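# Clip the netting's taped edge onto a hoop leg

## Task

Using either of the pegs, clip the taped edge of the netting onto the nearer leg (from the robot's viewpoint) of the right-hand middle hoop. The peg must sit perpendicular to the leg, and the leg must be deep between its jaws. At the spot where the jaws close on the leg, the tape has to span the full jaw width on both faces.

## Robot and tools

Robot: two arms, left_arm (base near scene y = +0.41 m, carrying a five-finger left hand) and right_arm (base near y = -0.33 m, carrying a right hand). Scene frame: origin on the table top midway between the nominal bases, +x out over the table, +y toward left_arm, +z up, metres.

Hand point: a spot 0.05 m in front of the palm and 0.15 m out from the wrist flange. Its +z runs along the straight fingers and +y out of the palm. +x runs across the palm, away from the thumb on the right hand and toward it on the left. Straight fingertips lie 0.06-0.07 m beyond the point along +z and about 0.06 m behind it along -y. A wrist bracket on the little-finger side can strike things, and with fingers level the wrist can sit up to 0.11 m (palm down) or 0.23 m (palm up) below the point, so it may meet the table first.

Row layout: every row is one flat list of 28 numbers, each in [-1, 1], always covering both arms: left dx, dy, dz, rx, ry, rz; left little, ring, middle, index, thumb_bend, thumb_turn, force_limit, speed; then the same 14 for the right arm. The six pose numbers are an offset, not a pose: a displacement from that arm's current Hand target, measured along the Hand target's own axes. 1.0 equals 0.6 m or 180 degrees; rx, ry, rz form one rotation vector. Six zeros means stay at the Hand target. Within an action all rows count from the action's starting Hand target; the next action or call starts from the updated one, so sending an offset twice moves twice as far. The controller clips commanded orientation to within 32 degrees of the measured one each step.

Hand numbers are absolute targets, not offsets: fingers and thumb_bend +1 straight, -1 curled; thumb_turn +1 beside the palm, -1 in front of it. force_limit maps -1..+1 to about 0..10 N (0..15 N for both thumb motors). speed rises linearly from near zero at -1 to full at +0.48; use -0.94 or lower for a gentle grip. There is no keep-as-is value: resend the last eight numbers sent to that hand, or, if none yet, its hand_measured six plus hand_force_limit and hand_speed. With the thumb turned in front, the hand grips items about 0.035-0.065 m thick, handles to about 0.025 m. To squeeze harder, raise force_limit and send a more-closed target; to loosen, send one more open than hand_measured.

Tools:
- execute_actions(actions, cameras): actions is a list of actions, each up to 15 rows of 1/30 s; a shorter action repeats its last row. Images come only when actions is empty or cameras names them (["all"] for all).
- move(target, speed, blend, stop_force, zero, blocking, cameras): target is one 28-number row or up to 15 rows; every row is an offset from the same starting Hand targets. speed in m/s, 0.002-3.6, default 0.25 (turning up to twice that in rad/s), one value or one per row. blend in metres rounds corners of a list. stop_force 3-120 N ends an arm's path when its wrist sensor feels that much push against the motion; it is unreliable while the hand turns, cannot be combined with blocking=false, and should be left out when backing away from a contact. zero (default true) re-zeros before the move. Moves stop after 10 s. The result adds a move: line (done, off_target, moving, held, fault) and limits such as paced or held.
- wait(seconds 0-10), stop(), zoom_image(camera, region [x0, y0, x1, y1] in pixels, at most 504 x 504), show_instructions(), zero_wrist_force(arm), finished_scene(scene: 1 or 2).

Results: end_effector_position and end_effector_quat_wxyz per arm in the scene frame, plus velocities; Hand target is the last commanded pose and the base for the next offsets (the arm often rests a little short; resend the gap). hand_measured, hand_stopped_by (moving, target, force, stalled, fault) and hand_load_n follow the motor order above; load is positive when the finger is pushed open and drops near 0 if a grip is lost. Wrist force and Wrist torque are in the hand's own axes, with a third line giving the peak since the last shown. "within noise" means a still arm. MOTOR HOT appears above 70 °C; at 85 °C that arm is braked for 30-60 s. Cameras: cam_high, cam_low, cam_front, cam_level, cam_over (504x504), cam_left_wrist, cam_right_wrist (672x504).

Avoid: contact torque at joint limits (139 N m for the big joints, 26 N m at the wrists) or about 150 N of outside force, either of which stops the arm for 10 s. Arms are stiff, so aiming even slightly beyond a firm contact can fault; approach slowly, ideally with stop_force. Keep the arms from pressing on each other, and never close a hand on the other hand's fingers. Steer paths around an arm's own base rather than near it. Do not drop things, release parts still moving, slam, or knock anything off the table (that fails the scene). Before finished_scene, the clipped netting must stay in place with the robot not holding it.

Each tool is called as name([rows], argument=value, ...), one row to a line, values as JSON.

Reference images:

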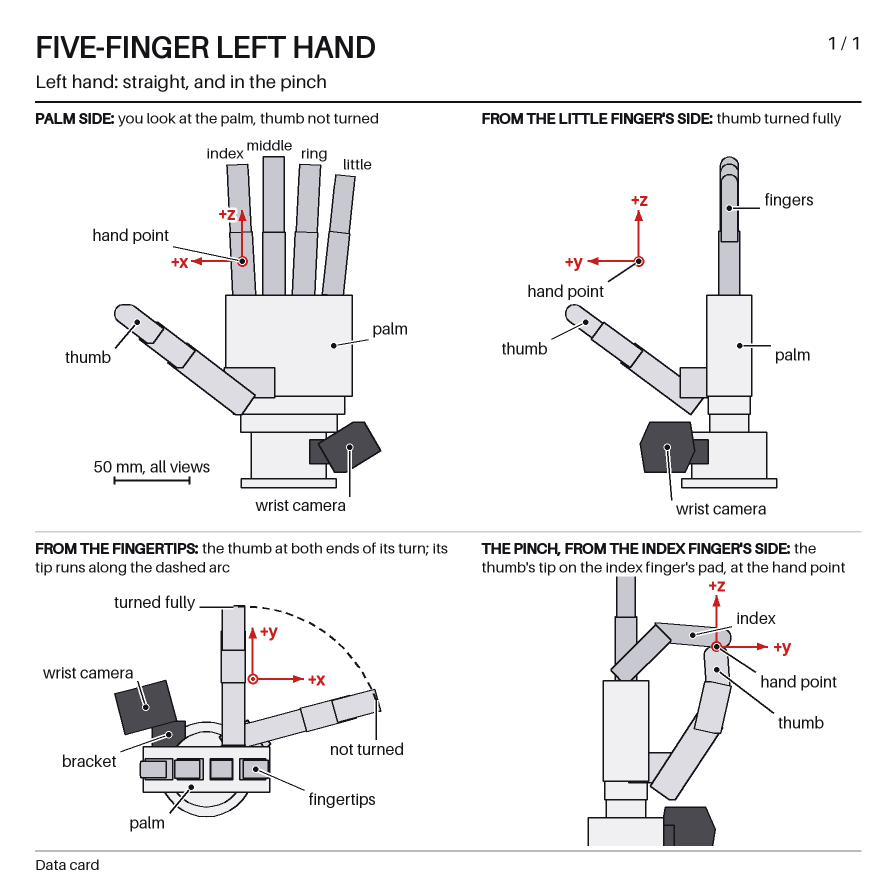

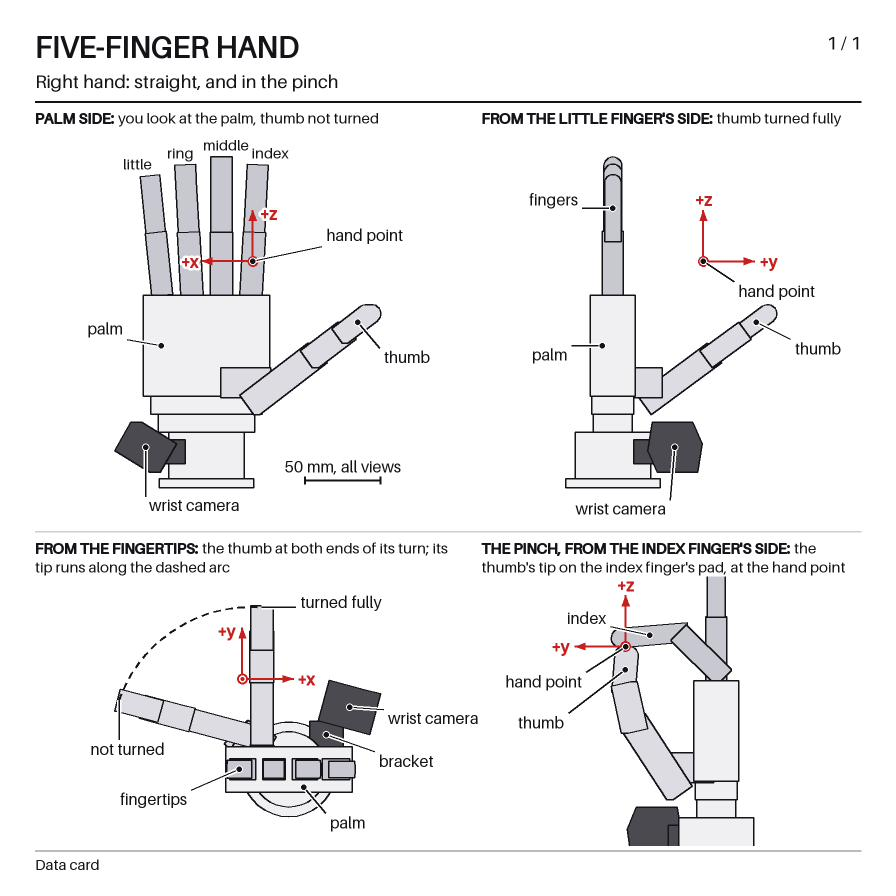

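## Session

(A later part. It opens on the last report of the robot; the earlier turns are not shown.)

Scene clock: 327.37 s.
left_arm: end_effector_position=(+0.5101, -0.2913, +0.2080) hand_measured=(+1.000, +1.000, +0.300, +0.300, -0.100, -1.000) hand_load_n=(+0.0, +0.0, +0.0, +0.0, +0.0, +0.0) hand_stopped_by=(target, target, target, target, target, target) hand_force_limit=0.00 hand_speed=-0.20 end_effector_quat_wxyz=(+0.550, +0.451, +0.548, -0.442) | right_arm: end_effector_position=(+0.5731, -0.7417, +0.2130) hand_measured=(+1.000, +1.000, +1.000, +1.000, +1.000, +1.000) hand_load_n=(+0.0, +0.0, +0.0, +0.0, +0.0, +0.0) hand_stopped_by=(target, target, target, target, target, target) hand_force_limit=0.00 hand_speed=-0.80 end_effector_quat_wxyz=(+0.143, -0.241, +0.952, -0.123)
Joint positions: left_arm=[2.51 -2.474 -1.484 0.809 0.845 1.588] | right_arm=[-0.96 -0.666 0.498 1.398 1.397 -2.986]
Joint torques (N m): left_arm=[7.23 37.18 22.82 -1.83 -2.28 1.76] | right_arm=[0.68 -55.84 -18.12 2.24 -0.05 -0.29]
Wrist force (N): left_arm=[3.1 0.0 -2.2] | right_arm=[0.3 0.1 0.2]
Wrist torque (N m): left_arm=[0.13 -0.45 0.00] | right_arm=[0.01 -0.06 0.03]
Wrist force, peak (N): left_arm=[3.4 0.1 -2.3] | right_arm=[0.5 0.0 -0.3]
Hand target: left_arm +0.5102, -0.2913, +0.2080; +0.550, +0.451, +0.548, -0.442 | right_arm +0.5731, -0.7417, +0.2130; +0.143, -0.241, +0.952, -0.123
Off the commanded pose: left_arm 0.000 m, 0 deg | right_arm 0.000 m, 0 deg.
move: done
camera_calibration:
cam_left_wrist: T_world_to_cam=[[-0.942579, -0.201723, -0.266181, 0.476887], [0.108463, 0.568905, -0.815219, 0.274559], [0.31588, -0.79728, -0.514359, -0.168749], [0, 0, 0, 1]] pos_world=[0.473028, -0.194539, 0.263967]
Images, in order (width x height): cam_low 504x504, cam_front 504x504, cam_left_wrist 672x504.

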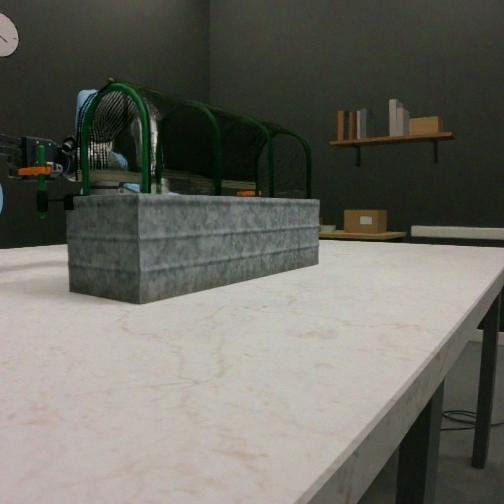

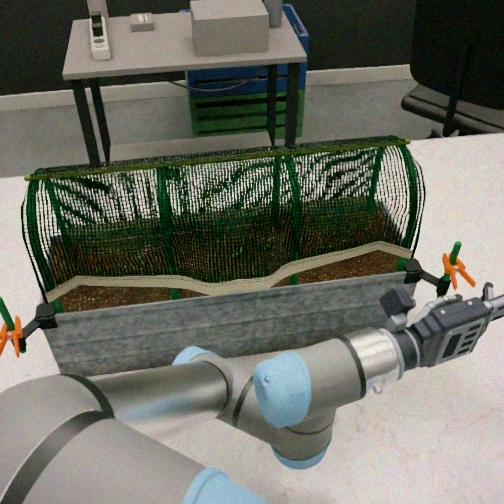

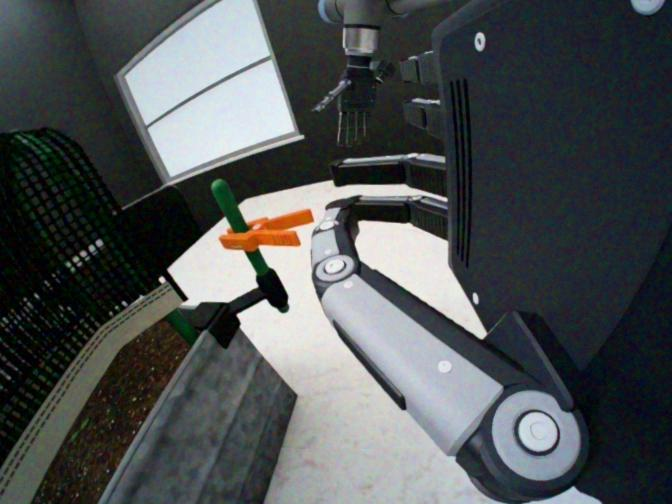

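move(target=[0.0137,-0.0023,0.0108,0,0,0,1,1,0.3,0.3,0.16,-1,0.0,-0.2,0,0,0,0,0,0,1,1,1,1,1,1,0.0,-0.8], speed=0.08, cameras=["cam_low","cam_left_wrist"])

zoom_image(camera="cam_left_wrist", region=[210, 130, 370, 290])

zoom_image(camera="cam_low", region=[0, 130, 60, 190])

Scene clock: 363.53 s.
left_arm: end_effector_position=(+0.5103, -0.2978, +0.1999) hand_measured=(+1.000, +1.000, +0.300, +0.300, +0.160, -1.000) hand_load_n=(+0.0, +0.0, +0.0, +0.0, +0.0, +0.0) hand_stopped_by=(target, target, target, target, target, target) hand_force_limit=0.00 hand_speed=-0.20 end_effector_quat_wxyz=(+0.550, +0.451, +0.548, -0.442) | right_arm: end_effector_position=(+0.5731, -0.7417, +0.2130) hand_measured=(+1.000, +1.000, +1.000, +1.000, +1.000, +1.000) hand_load_n=(+0.0, +0.0, +0.0, +0.0, +0.0, +0.0) hand_stopped_by=(target, target, target, target, target, target) hand_force_limit=0.00 hand_speed=-0.80 end_effector_quat_wxyz=(+0.143, -0.241, +0.952, -0.123)
Joint positions: left_arm=[2.502 -2.496 -1.464 0.811 0.853 1.588] | right_arm=[-0.96 -0.666 0.498 1.398 1.397 -2.986]
Joint torques (N m): left_arm=[-5.99 37.25 24.32 3.76 2.5 -0.75] | right_arm=[-0.04 -57.14 -18 2.12 0.04 -0.32]
Wrist force (N): left_arm=[3.0 -0.2 -2.3] | right_arm=[0.0 -0.1 -0.1]
Wrist torque (N m): left_arm=[0.08 -0.42 -0.01] | right_arm=[0.00 0.00 -0.01]
Wrist force, peak (N): left_arm=[3.3 -0.2 -2.4] | right_arm=[0.3 0.3 0.3]
Hand target: left_arm +0.5103, -0.2979, +0.1998; +0.550, +0.451, +0.548, -0.442 | right_arm +0.5731, -0.7417, +0.2130; +0.143, -0.241, +0.952, -0.123
Off the commanded pose: left_arm 0.000 m, 0 deg | right_arm 0.000 m, 0 deg.
move: done
camera_calibration:
cam_left_wrist: T_world_to_cam=[[-0.942549, -0.201797, -0.266231, 0.473591], [0.108461, 0.568914, -0.815214, 0.271633], [0.31597, -0.797255, -0.514342, -0.178202], [0, 0, 0, 1]] pos_world=[0.473228, -0.201039, 0.255867]
Images, in order (width x height): cam_low 504x504, cam_left_wrist 672x504.

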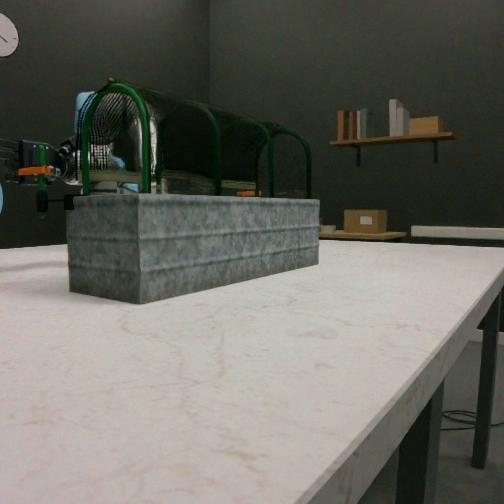

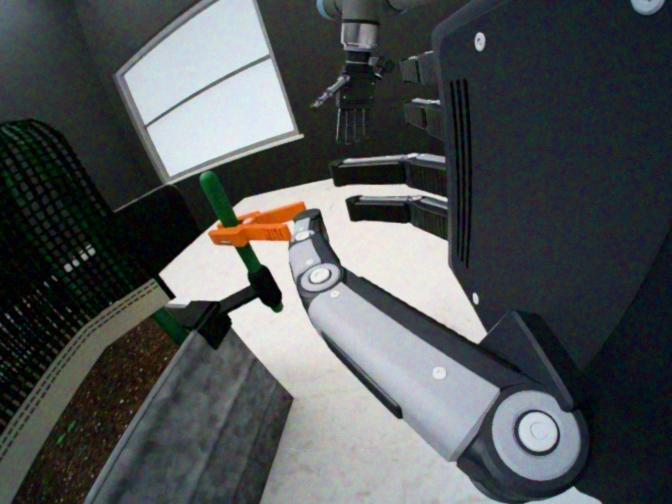

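Scaled by 3.150 from the camera's 672x504 image, which has a finer 960x720 frame.

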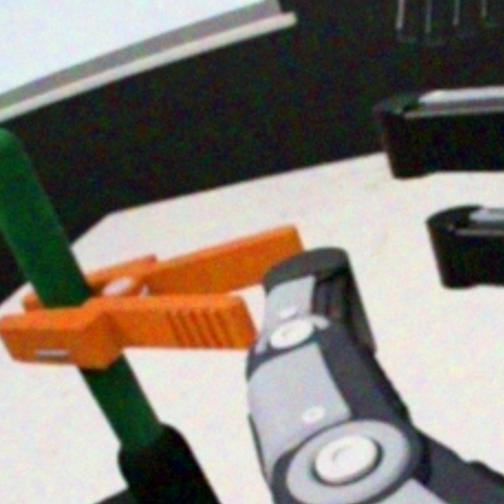

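Scaled by 8.400.

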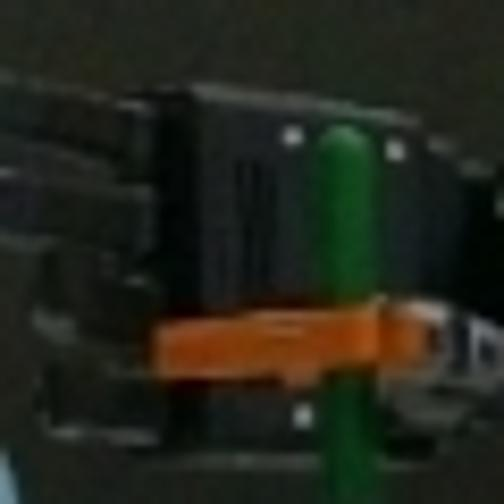

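move(target=[0,0.0318,0.0068,0,0,0,1,1,0.3,0.3,0.16,-1,0.0,-0.2,0,0,0,0,0,0,1,1,1,1,1,1,0.0,-0.8], speed=0.04, stop_force=6, cameras=["cam_low","cam_front","cam_left_wrist"])

zoom_image(camera="cam_left_wrist", region=[210, 130, 370, 290])

zoom_image(camera="cam_front", region=[404, 230, 504, 330])

zoom_image(camera="cam_low", region=[0, 130, 60, 190])

Scene clock: 373.90 s.
left_arm: end_effector_position=(+0.5298, -0.2980, +0.2000) hand_measured=(+1.000, +1.000, +0.300, +0.300, +0.160, -1.000) hand_load_n=(+0.0, +0.0, +0.0, +0.0, +0.0, +0.0) hand_stopped_by=(target, target, target, target, target, target) hand_force_limit=0.00 hand_speed=-0.20 end_effector_quat_wxyz=(+0.550, +0.451, +0.548, -0.442) | right_arm: end_effector_position=(+0.5731, -0.7417, +0.2130) hand_measured=(+1.000, +1.000, +1.000, +1.000, +1.000, +1.000) hand_load_n=(+0.0, +0.0, +0.0, +0.0, +0.0, +0.0) hand_stopped_by=(target, target, target, target, target, target) hand_force_limit=0.00 hand_speed=-0.80 end_effector_quat_wxyz=(+0.143, -0.241, +0.952, -0.123)
Joint positions: left_arm=[2.52 -2.518 -1.415 0.783 0.834 1.588] | right_arm=[-0.96 -0.666 0.498 1.398 1.397 -2.986]
Joint torques (N m): left_arm=[7.05 37.39 24.3 -1.7 -2.4 1.63] | right_arm=[-0.07 -57.82 -18.66 2.3 0.16 -0.46]
Wrist force (N): left_arm=[3.1 -0.3 -2.1] | right_arm=[0.0 0.0 0.1]
Wrist torque (N m): left_arm=[0.05 -0.41 -0.02] | right_arm=[0.00 0.00 0.00]
Wrist force, peak (N): left_arm=[3.2 -0.2 -2.5] | right_arm=[0.5 0.3 0.1]
Hand target: left_arm +0.5298, -0.2980, +0.2000; +0.550, +0.451, +0.548, -0.442 | right_arm +0.5731, -0.7417, +0.2130; +0.143, -0.241, +0.952, -0.123
Off the commanded pose: left_arm 0.000 m, 0 deg | right_arm 0.000 m, 0 deg.
move: done
camera_calibration:
cam_left_wrist: T_world_to_cam=[[-0.942579, -0.201723, -0.266181, 0.491974], [0.108463, 0.568905, -0.815219, 0.269712], [0.31588, -0.79728, -0.514359, -0.184428], [0, 0, 0, 1]] pos_world=[0.492728, -0.201239, 0.255967]
Images, in order (width x height): cam_low 504x504, cam_front 504x504, cam_left_wrist 672x504.

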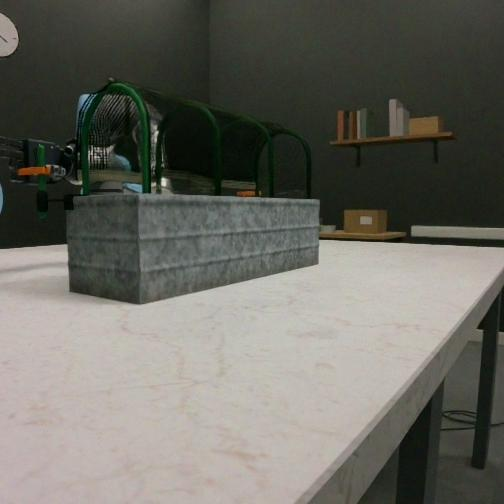

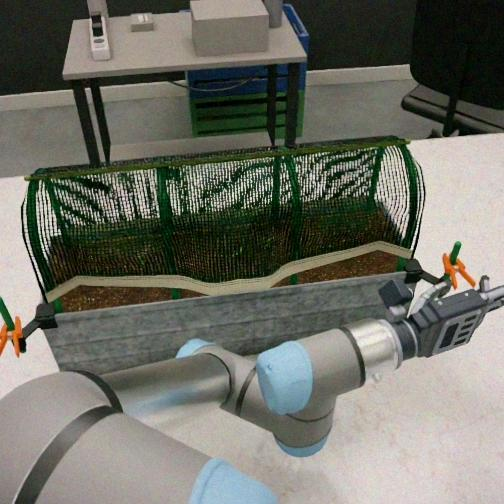

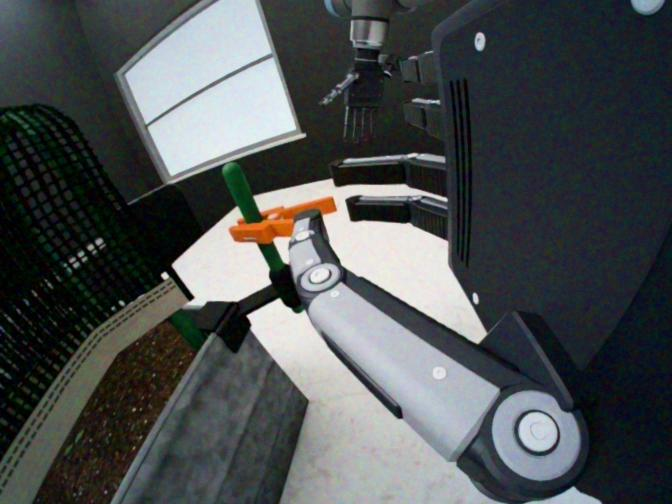

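Scaled by 3.150 from the camera's 672x504 image, which has a finer 960x720 frame.

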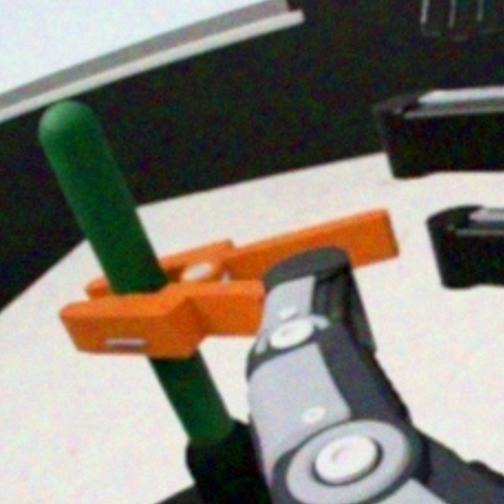

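Scaled by 5.040.

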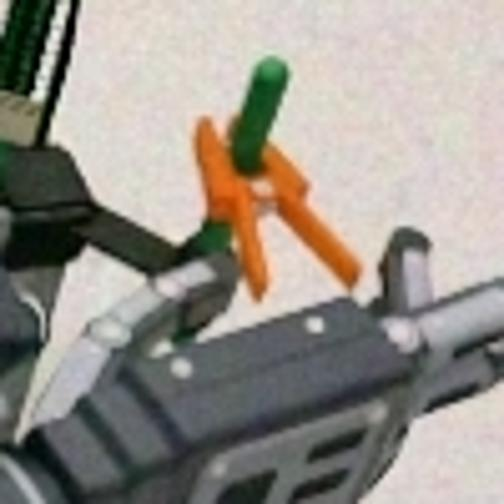

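Scaled by 8.400.

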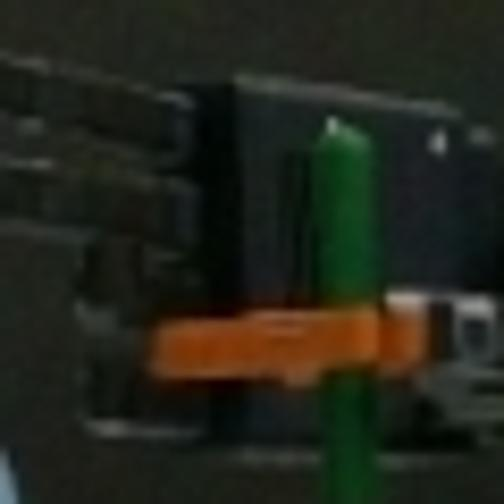

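move(target=[0,0,0,0,0,0,1,1,0.1,0.1,0.16,-1,0.0,-0.9,0,0,0,0,0,0,1,1,1,1,1,1,0.0,-0.8], cameras=["cam_front","cam_left_wrist"])

zoom_image(camera="cam_left_wrist", region=[210, 130, 370, 290])

zoom_image(camera="cam_front", region=[404, 230, 504, 330])

Scene clock: 388.00 s.
left_arm: end_effector_position=(+0.5298, -0.2980, +0.2000) hand_measured=(+1.000, +1.000, +0.100, +0.100, +0.160, -1.000) hand_load_n=(+0.0, +0.0, +0.0, +0.0, +0.0, +0.0) hand_stopped_by=(target, target, target, target, target, target) hand_force_limit=0.00 hand_speed=-0.90 end_effector_quat_wxyz=(+0.550, +0.451, +0.548, -0.442) | right_arm: end_effector_position=(+0.5731, -0.7417, +0.2130) hand_measured=(+1.000, +1.000, +1.000, +1.000, +1.000, +1.000) hand_load_n=(+0.0, +0.0, +0.0, +0.0, +0.0, -0.5) hand_stopped_by=(target, target, target, target, target, target) hand_force_limit=0.00 hand_speed=-0.80 end_effector_quat_wxyz=(+0.143, -0.241, +0.952, -0.123)
Joint positions: left_arm=[2.52 -2.518 -1.415 0.783 0.834 1.588] | right_arm=[-0.96 -0.666 0.498 1.398 1.397 -2.986]
Joint torques (N m): left_arm=[6.59 38.33 23.42 -1.77 -1.89 1.46] | right_arm=[0.19 -58.42 -18.25 2.34 -0.01 -0.42]
Wrist force (N): left_arm=[3.1 -0.4 -2.1] | right_arm=[0.1 0.4 0.0]
Wrist torque (N m): left_arm=[0.04 -0.42 -0.02] | right_arm=[0.06 -0.01 0.02]
Wrist force, peak (N): left_arm=[3.3 -0.2 -2.5] | right_arm=[0.5 0.2 0.1]
Hand target: left_arm +0.5298, -0.2980, +0.2000; +0.550, +0.451, +0.548, -0.442 | right_arm +0.5731, -0.7417, +0.2130; +0.143, -0.241, +0.952, -0.123
Off the commanded pose: left_arm 0.000 m, 0 deg | right_arm 0.000 m, 0 deg.
move: done
camera_calibration:
cam_left_wrist: T_world_to_cam=[[-0.942579, -0.201723, -0.266181, 0.491974], [0.108463, 0.568905, -0.815219, 0.269712], [0.31588, -0.79728, -0.514359, -0.184428], [0, 0, 0, 1]] pos_world=[0.492728, -0.201239, 0.255967]
Images, in order (width x height): cam_front 504x504, cam_left_wrist 672x504.

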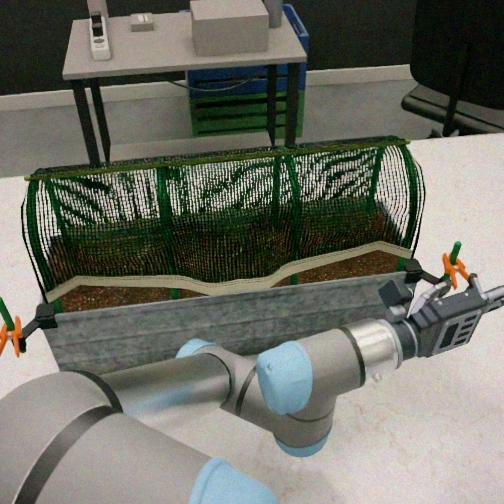

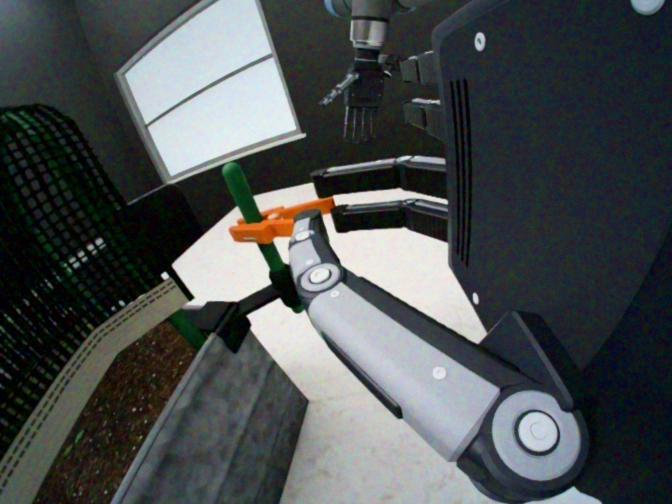

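Scaled by 3.150 from the camera's 672x504 image, which has a finer 960x720 frame.

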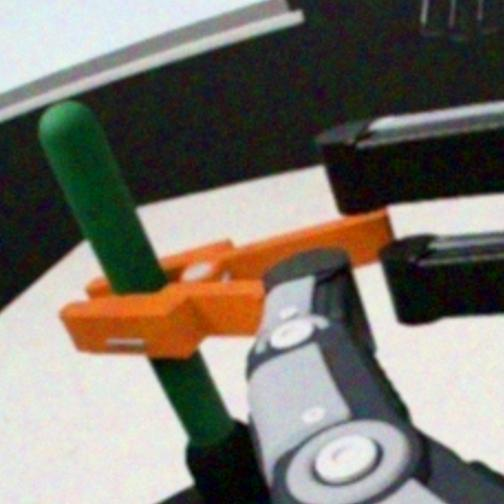

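Scaled by 5.040.

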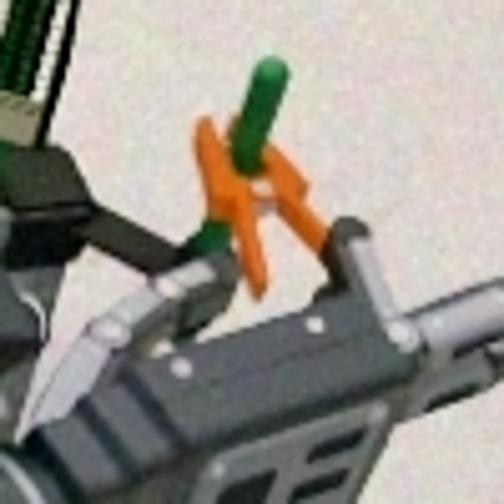

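move([
  [0,0,0,0,0,0,1,1,0.22,0.22,0.1,-1,0.0,-0.5,0,0,0,0,0,0,1,1,1,1,1,1,0.0,-0.8],
  [0,0.0065,0.0014,0,0,0,1,1,0.22,0.22,0.1,-1,0.0,-0.5,0,0,0,0,0,0,1,1,1,1,1,1,0.0,-0.8],
], speed=0.04)

move(target=[0,0,0,0,0,0,1,1,0.08,0.08,0.1,-1,0.0,-0.9,0,0,0,0,0,0,1,1,1,1,1,1,0.0,-0.8], cameras=["cam_front","cam_left_wrist"])

zoom_image(camera="cam_left_wrist", region=[210, 130, 370, 290])

zoom_image(camera="cam_front", region=[404, 230, 504, 330])

Scene clock: 402.80 s.
left_arm: end_effector_position=(+0.5336, -0.2980, +0.2000) hand_measured=(+1.000, +1.000, +0.220, +0.220, +0.100, -1.000) hand_load_n=(+0.0, +0.0, +0.0, +2.0, +0.0, +0.0) hand_stopped_by=(target, target, target, target, target, target) hand_force_limit=0.00 hand_speed=-0.50 end_effector_quat_wxyz=(+0.550, +0.451, +0.548, -0.442) | right_arm: end_effector_position=(+0.5731, -0.7417, +0.2130) hand_measured=(+1.000, +1.000, +1.000, +1.000, +1.000, +1.000) hand_load_n=(+0.0, +0.0, +0.0, +0.0, +0.0, +0.0) hand_stopped_by=(target, target, target, target, target, target) hand_force_limit=0.00 hand_speed=-0.80 end_effector_quat_wxyz=(+0.143, -0.241, +0.952, -0.123)
Joint positions: left_arm=[2.524 -2.522 -1.405 0.777 0.831 1.588] | right_arm=[-0.96 -0.666 0.498 1.398 1.397 -2.986]
Joint torques (N m): left_arm=[10.45 37.6 25.5 -1.81 -1.89 1.81] | right_arm=[0.96 -58.29 -18.55 2.42 0.13 -0.41]
Wrist force (N): left_arm=[2.9 -2.8 -2.0] | right_arm=[0.2 -0.1 0.2]
Wrist torque (N m): left_arm=[0.08 -0.39 -0.03] | right_arm=[-0.02 -0.04 0.01]
Wrist force, peak (N): left_arm=[2.9 -2.8 -2.0] | right_arm=[0.5 0.0 0.1]
Hand target: left_arm +0.5338, -0.2980, +0.2000; +0.550, +0.451, +0.548, -0.442 | right_arm +0.5731, -0.7417, +0.2130; +0.143, -0.241, +0.952, -0.123
Off the commanded pose: left_arm 0.000 m, 0 deg | right_arm 0.000 m, 0 deg.
move: done

Scene clock: 403.57 s.
left_arm: end_effector_position=(+0.5338, -0.2980, +0.2000) hand_measured=(+1.000, +1.000, +0.080, +0.080, +0.100, -1.000) hand_load_n=(+0.0, +0.0, +0.0, +0.0, +0.0, +0.0) hand_stopped_by=(target, target, target, target, target, target) hand_force_limit=0.00 hand_speed=-0.90 end_effector_quat_wxyz=(+0.550, +0.451, +0.548, -0.442) | right_arm: end_effector_position=(+0.5731, -0.7417, +0.2130) hand_measured=(+1.000, +1.000, +1.000, +1.000, +1.000, +1.000) hand_load_n=(+0.0, +0.0, +0.0, +0.0, +0.0, +0.0) hand_stopped_by=(target, target, target, target, target, target) hand_force_limit=0.00 hand_speed=-0.80 end_effector_quat_wxyz=(+0.143, -0.241, +0.952, -0.123)
Joint positions: left_arm=[2.524 -2.522 -1.405 0.777 0.831 1.588] | right_arm=[-0.96 -0.666 0.498 1.398 1.397 -2.986]
Joint torques (N m): left_arm=[6.2 36.97 24.19 -1.84 -1.77 1.46] | right_arm=[0.83 -58.91 -18.56 2.36 0.13 -0.31]
Wrist force (N): left_arm=[3.0 -0.3 -2.1] | right_arm=[0.1 0.1 0.0]
Wrist torque (N m): left_arm=[0.07 -0.42 -0.04] | right_arm=[0.02 -0.01 0.01]
Wrist force, peak (N): left_arm=[3.1 -2.8 -2.0] | right_arm=[0.1 0.3 0.3]
Hand target: left_arm +0.5338, -0.2980, +0.2000; +0.550, +0.451, +0.548, -0.442 | right_arm +0.5731, -0.7417, +0.2130; +0.143, -0.241, +0.952, -0.123
Off the commanded pose: left_arm 0.000 m, 0 deg | right_arm 0.000 m, 0 deg.
move: done
camera_calibration:
cam_left_wrist: T_world_to_cam=[[-0.942579, -0.201723, -0.266181, 0.495745], [0.108463, 0.568905, -0.815219, 0.269278], [0.31588, -0.79728, -0.514359, -0.185692], [0, 0, 0, 1]] pos_world=[0.496728, -0.201239, 0.255967]
Images, in order (width x height): cam_front 504x504, cam_left_wrist 672x504.

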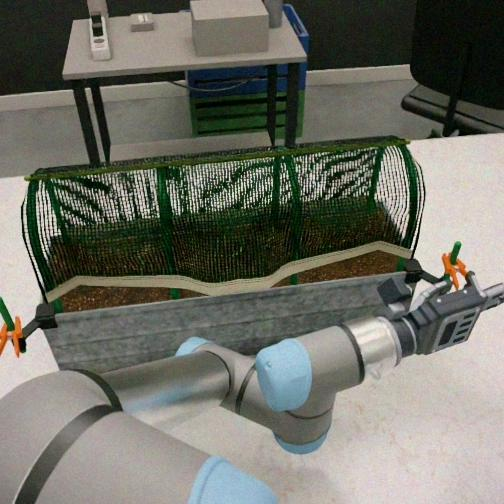

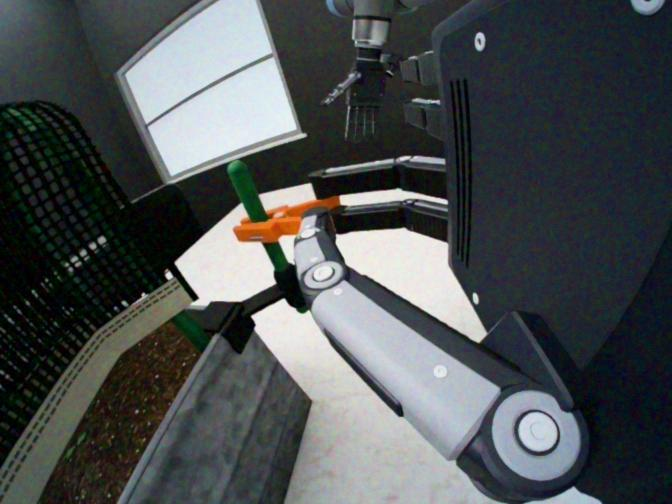

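Scaled by 3.150 from the camera's 672x504 image, which has a finer 960x720 frame.

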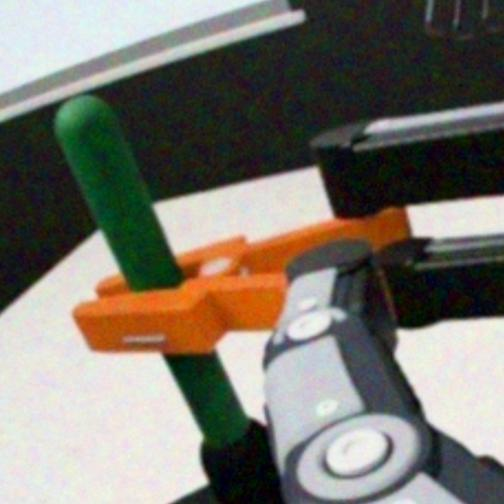

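Scaled by 5.040.

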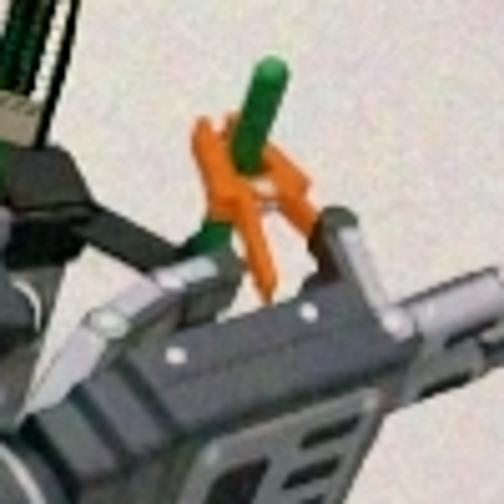

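move(target=[0,0,0,0,0,0,1,1,0.0,0.0,0.1,-1,0.9,-0.9,0,0,0,0,0,0,1,1,1,1,1,1,0.0,-0.8], cameras=["cam_front","cam_left_wrist"])

zoom_image(camera="cam_left_wrist", region=[210, 130, 370, 290])

zoom_image(camera="cam_front", region=[404, 230, 504, 330])

Scene clock: 407.30 s.
left_arm: end_effector_position=(+0.5338, -0.2980, +0.2000) hand_measured=(+1.000, +1.000, +0.000, +0.000, +0.100, -1.000) hand_load_n=(+0.0, +0.0, +0.0, +0.0, +0.0, +0.0) hand_stopped_by=(target, target, target, target, target, target) hand_force_limit=0.90 hand_speed=-0.90 end_effector_quat_wxyz=(+0.550, +0.451, +0.548, -0.442) | right_arm: end_effector_position=(+0.5731, -0.7417, +0.2130) hand_measured=(+1.000, +1.000, +1.000, +1.000, +1.000, +1.000) hand_load_n=(+0.0, +0.0, +0.0, -0.5, -0.5, +0.0) hand_stopped_by=(target, target, target, target, target, target) hand_force_limit=0.00 hand_speed=-0.80 end_effector_quat_wxyz=(+0.143, -0.241, +0.952, -0.123)
Joint positions: left_arm=[2.524 -2.522 -1.405 0.777 0.831 1.588] | right_arm=[-0.96 -0.666 0.498 1.398 1.397 -2.986]
Joint torques (N m): left_arm=[-0.59 38.61 24.37 -1.8 -1.79 -0.25] | right_arm=[0.28 -58.55 -18.56 2.34 0.17 -0.55]
Wrist force (N): left_arm=[3.0 -0.1 -2.2] | right_arm=[0.2 0.1 0.2]
Wrist torque (N m): left_arm=[0.09 -0.42 -0.04] | right_arm=[0.00 -0.04 0.02]
Wrist force, peak (N): left_arm=[3.3 -0.7 -2.3] | right_arm=[0.7 0.0 0.3]
Hand target: left_arm +0.5338, -0.2980, +0.2000; +0.550, +0.451, +0.548, -0.442 | right_arm +0.5731, -0.7417, +0.2130; +0.143, -0.241, +0.952, -0.123
Off the commanded pose: left_arm 0.000 m, 0 deg | right_arm 0.000 m, 0 deg.
move: done
camera_calibration:
cam_left_wrist: T_world_to_cam=[[-0.942579, -0.201723, -0.266181, 0.495745], [0.108463, 0.568905, -0.815219, 0.269278], [0.31588, -0.79728, -0.514359, -0.185692], [0, 0, 0, 1]] pos_world=[0.496728, -0.201239, 0.255967]
Images, in order (width x height): cam_front 504x504, cam_left_wrist 672x504.

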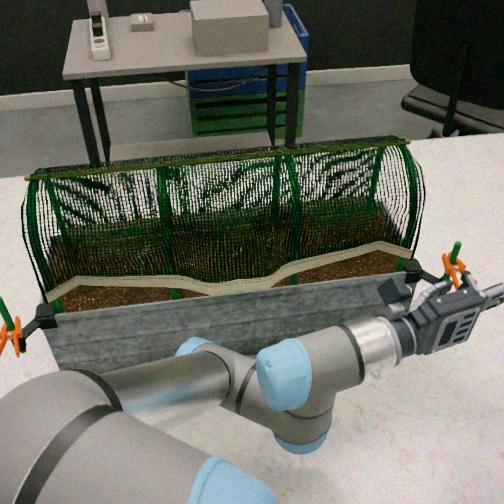

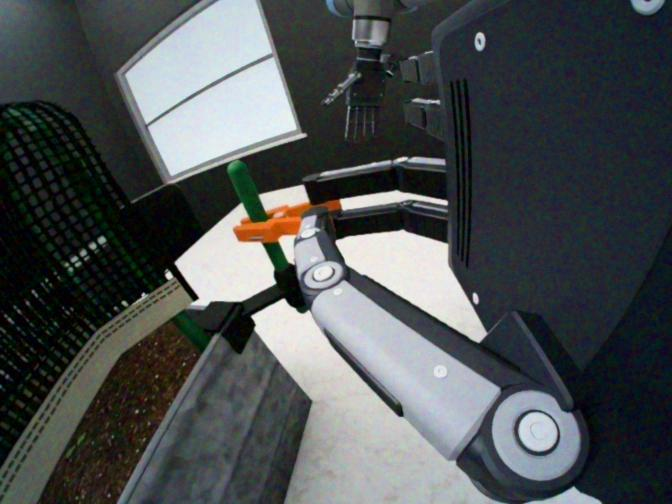

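Scaled by 3.150 from the camera's 672x504 image, which has a finer 960x720 frame.

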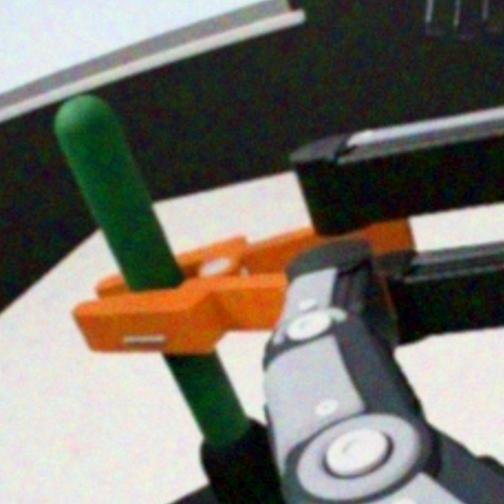

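Scaled by 5.040.

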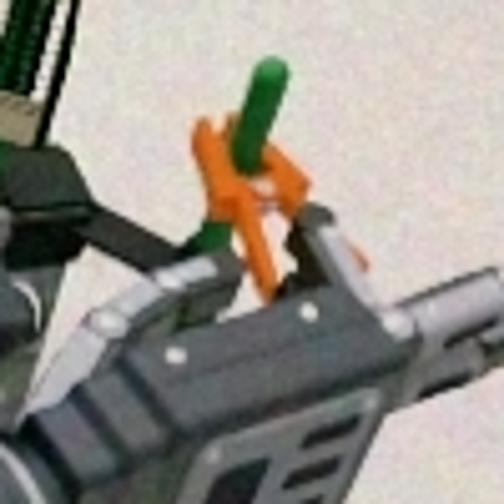

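move([
  [0,0,0,0,0,0,1,1,0.3,0.4,0.1,-1,0.0,-0.5,0,0,0,0,0,0,1,1,1,1,1,1,0.0,-0.8],
  [0.0108,0,0,0,0,0,1,1,0.3,0.4,0.1,-1,0.0,-0.5,0,0,0,0,0,0,1,1,1,1,1,1,0.0,-0.8],
], speed=0.04)

move(target=[0,0,0,0,0,0,1,1,0.06,0.4,0.1,-1,0.0,-0.9,0,0,0,0,0,0,1,1,1,1,1,1,0.0,-0.8], cameras=["cam_front","cam_left_wrist"])

zoom_image(camera="cam_left_wrist", region=[210, 130, 370, 290])

zoom_image(camera="cam_front", region=[404, 230, 504, 330])

Scene clock: 417.20 s.
left_arm: end_effector_position=(+0.5338, -0.2980, +0.1937) hand_measured=(+1.000, +1.000, +0.300, +0.400, +0.100, -1.000) hand_load_n=(+0.0, +0.0, +0.0, +0.0, +0.0, +0.0) hand_stopped_by=(target, target, target, target, target, target) hand_force_limit=0.00 hand_speed=-0.50 end_effector_quat_wxyz=(+0.550, +0.451, +0.548, -0.442) | right_arm: end_effector_position=(+0.5731, -0.7417, +0.2130) hand_measured=(+1.000, +1.000, +1.000, +1.000, +1.000, +1.000) hand_load_n=(+0.0, +0.0, +0.0, +0.0, +0.0, +0.0) hand_stopped_by=(target, target, target, target, target, target) hand_force_limit=0.00 hand_speed=-0.80 end_effector_quat_wxyz=(+0.143, -0.241, +0.952, -0.123)
Joint positions: left_arm=[2.524 -2.533 -1.403 0.787 0.831 1.588] | right_arm=[-0.96 -0.666 0.498 1.398 1.397 -2.986]
Joint torques (N m): left_arm=[7.11 37.05 23.91 3.3 -2.35 0.45] | right_arm=[0.87 -58.77 -19.09 2.49 0.14 -0.48]
Wrist force (N): left_arm=[2.8 -0.4 -1.8] | right_arm=[0.2 0.1 0.1]
Wrist torque (N m): left_arm=[0.05 -0.42 -0.03] | right_arm=[0.01 -0.04 0.02]
Wrist force, peak (N): left_arm=[3.4 -0.1 -2.2] | right_arm=[0.7 0.3 0.2]
Hand target: left_arm +0.5338, -0.2980, +0.1935; +0.550, +0.451, +0.548, -0.442 | right_arm +0.5731, -0.7417, +0.2130; +0.143, -0.241, +0.952, -0.123
Off the commanded pose: left_arm 0.000 m, 0 deg | right_arm 0.000 m, 0 deg.
move: done

Scene clock: 418.33 s.
left_arm: end_effector_position=(+0.5338, -0.2980, +0.1935) hand_measured=(+1.000, +1.000, +0.060, +0.400, +0.100, -1.000) hand_load_n=(+0.0, +0.0, +0.0, +0.0, +0.0, +0.0) hand_stopped_by=(target, target, target, target, target, target) hand_force_limit=0.00 hand_speed=-0.90 end_effector_quat_wxyz=(+0.550, +0.451, +0.548, -0.442) | right_arm: end_effector_position=(+0.5731, -0.7417, +0.2130) hand_measured=(+1.000, +1.000, +1.000, +1.000, +1.000, +1.000) hand_load_n=(+0.0, +0.0, +0.0, -0.5, -0.5, +0.0) hand_stopped_by=(target, target, target, target, target, target) hand_force_limit=0.00 hand_speed=-0.80 end_effector_quat_wxyz=(+0.143, -0.241, +0.952, -0.123)
Joint positions: left_arm=[2.524 -2.533 -1.403 0.787 0.831 1.588] | right_arm=[-0.96 -0.666 0.498 1.398 1.397 -2.986]
Joint torques (N m): left_arm=[6.23 38.99 23.61 3.71 -2.14 0.65] | right_arm=[0.4 -59.04 -19.23 2.45 0.27 -0.53]
Wrist force (N): left_arm=[3.2 -0.3 -2.0] | right_arm=[0.1 0.0 -0.1]
Wrist torque (N m): left_arm=[0.06 -0.44 -0.02] | right_arm=[0.01 -0.01 0.01]
Wrist force, peak (N): left_arm=[3.4 -0.2 -2.1] | right_arm=[0.3 0.4 0.2]
Hand target: left_arm +0.5338, -0.2980, +0.1935; +0.550, +0.451, +0.548, -0.442 | right_arm +0.5731, -0.7417, +0.2130; +0.143, -0.241, +0.952, -0.123
Off the commanded pose: left_arm 0.000 m, 0 deg | right_arm 0.000 m, 0 deg.
move: done
camera_calibration:
cam_left_wrist: T_world_to_cam=[[-0.942579, -0.201723, -0.266181, 0.494109], [0.108463, 0.568905, -0.815219, 0.263969], [0.31588, -0.79728, -0.514359, -0.189067], [0, 0, 0, 1]] pos_world=[0.496828, -0.201239, 0.249467]
Images, in order (width x height): cam_front 504x504, cam_left_wrist 672x504.

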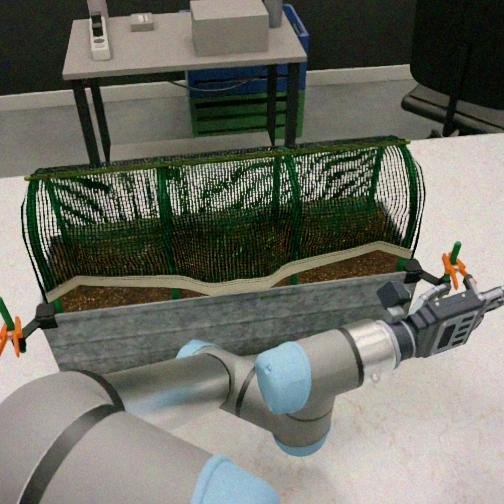

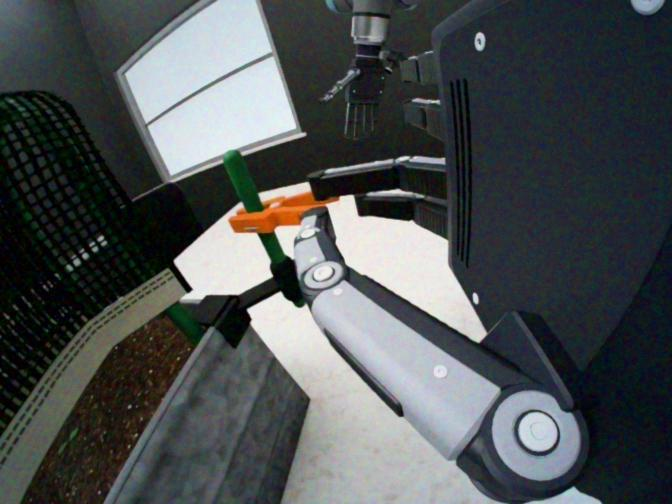

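Scaled by 3.150 from the camera's 672x504 image, which has a finer 960x720 frame.

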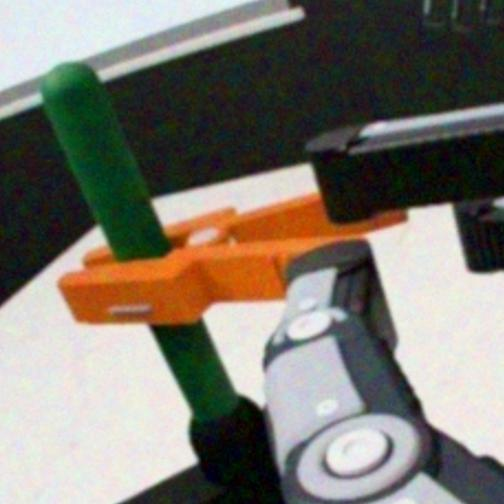

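Scaled by 5.040.

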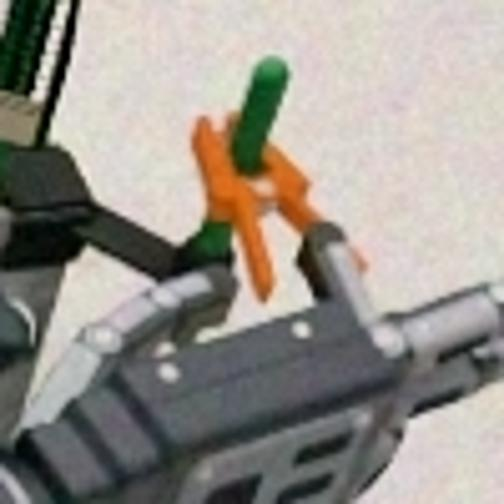

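zoom_image(camera="cam_left_wrist", region=[290, 160, 360, 230])

zoom_image(camera="cam_front", region=[440, 260, 490, 310])

execute_actions(actions=[])

zoom_image(camera="cam_low", region=[0, 140, 60, 200])

Scaled by 7.200 from the camera's 672x504 image, which has a finer 960x720 frame.

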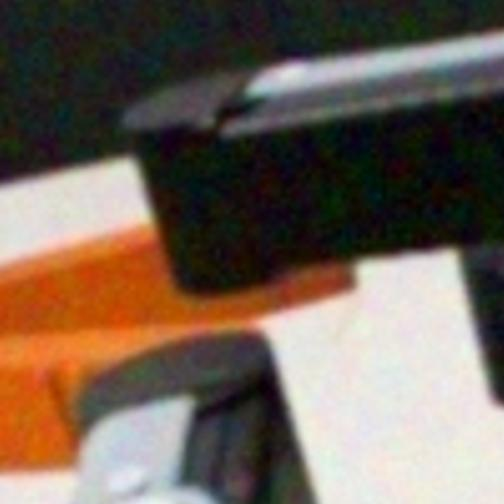

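Scaled by 10.080.

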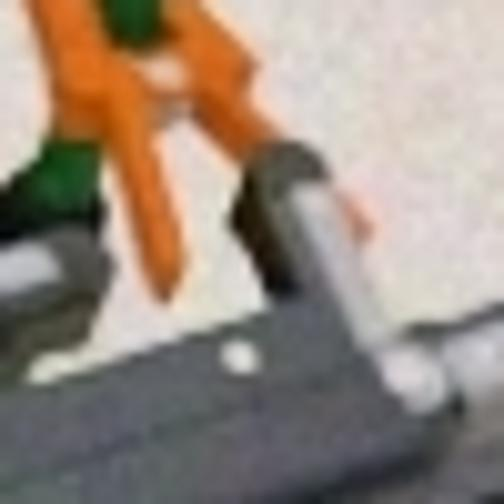

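Scene clock: 431.20 s.
left_arm: end_effector_position=(+0.5338, -0.2980, +0.1935) hand_measured=(+1.000, +1.000, +0.060, +0.400, +0.100, -1.000) hand_load_n=(+0.0, +0.0, +0.0, +0.0, +0.0, +0.0) hand_stopped_by=(target, target, target, target, target, target) hand_force_limit=0.00 hand_speed=-0.90 end_effector_quat_wxyz=(+0.550, +0.451, +0.548, -0.442) | right_arm: end_effector_position=(+0.5731, -0.7417, +0.2130) hand_measured=(+1.000, +1.000, +1.000, +1.000, +1.000, +1.000) hand_load_n=(+0.0, +0.0, +0.0, +0.0, +0.0, +0.0) hand_stopped_by=(target, target, target, target, target, target) hand_force_limit=0.00 hand_speed=-0.80 end_effector_quat_wxyz=(+0.143, -0.241, +0.952, -0.123)
Joint positions: left_arm=[2.524 -2.533 -1.403 0.787 0.831 1.588] | right_arm=[-0.96 -0.666 0.498 1.398 1.397 -2.986]
Joint velocities: within noise
Joint torques (N m): left_arm=[2.24 44.83 23.61 3.71 -1.2 1.33] | right_arm=[0.39 -59.3 -18.63 2.57 0.27 -0.62]
Wrist force (N): left_arm=[2.9 -0.1 -2.2] | right_arm=[0.0 0.2 -0.1]
Wrist torque (N m): left_arm=[0.11 -0.39 -0.05] | right_arm=[0.03 -0.01 0.01]
Wrist force, peak (N): left_arm=[3.4 -0.2 -2.1] | right_arm=[0.5 0.3 0.0]
Hand target: left_arm +0.5338, -0.2980, +0.1935; +0.550, +0.451, +0.548, -0.442 | right_arm +0.5731, -0.7417, +0.2130; +0.143, -0.241, +0.952, -0.123
Off the commanded pose: left_arm 0.000 m, 0 deg | right_arm 0.000 m, 0 deg.
camera_calibration:
cam_left_wrist: T_world_to_cam=[[-0.942579, -0.201723, -0.266181, 0.494109], [0.108463, 0.568905, -0.815219, 0.263969], [0.31588, -0.79728, -0.514359, -0.189067], [0, 0, 0, 1]] pos_world=[0.496828, -0.201239, 0.249467]

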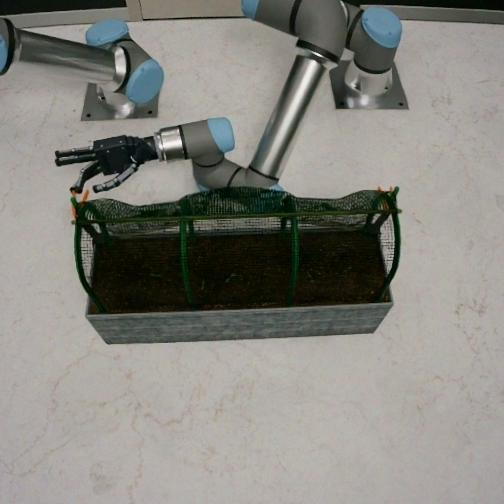

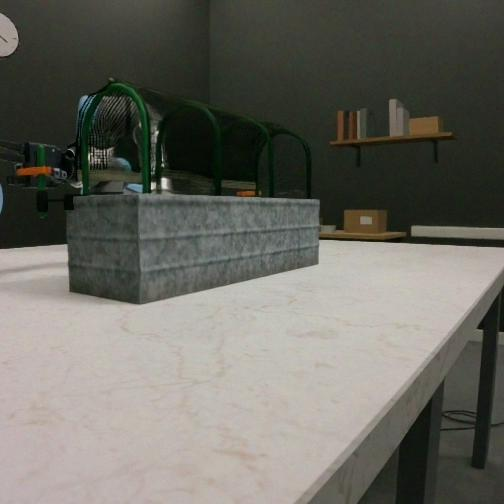

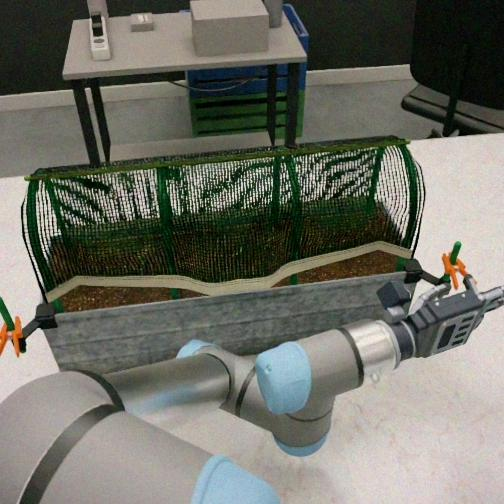

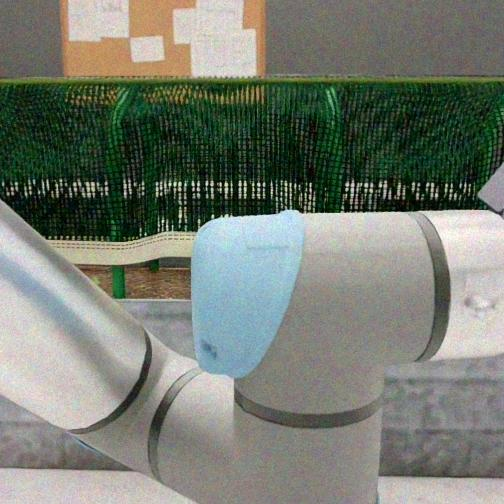

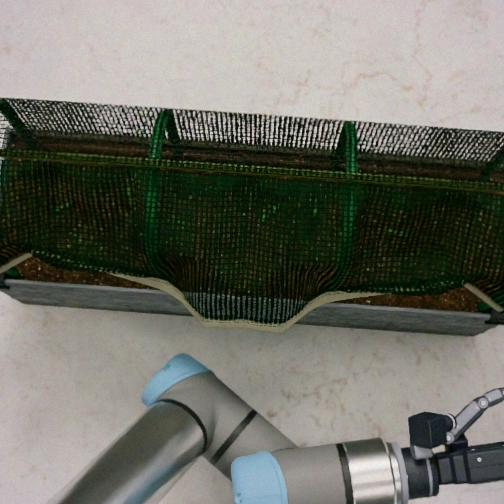

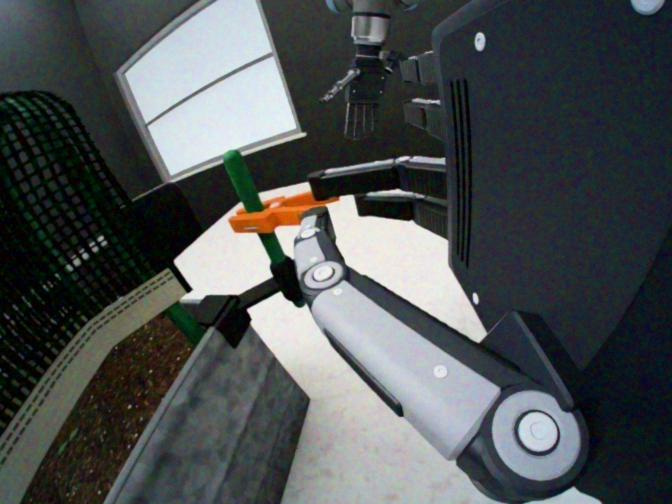

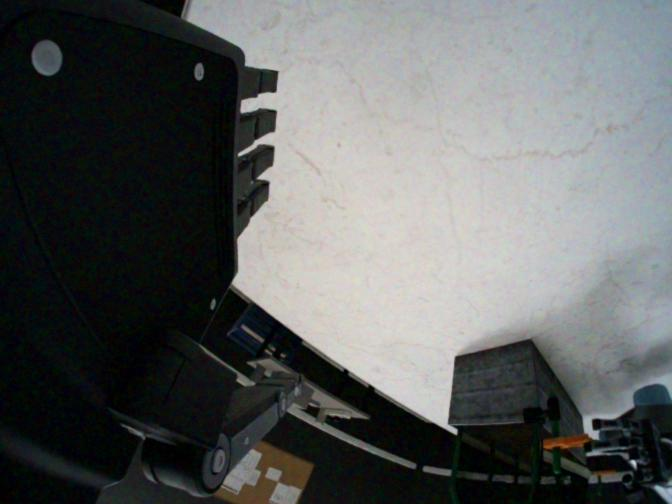

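Scaled by 8.400.

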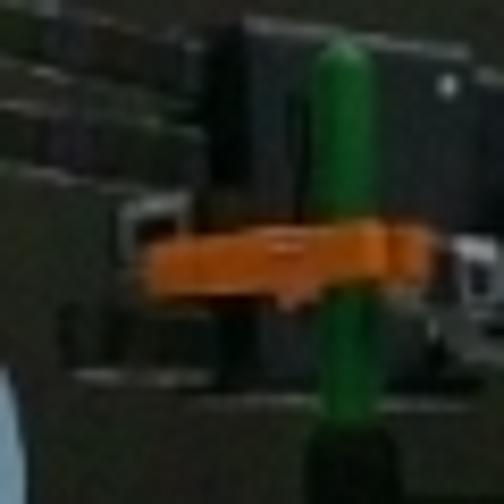

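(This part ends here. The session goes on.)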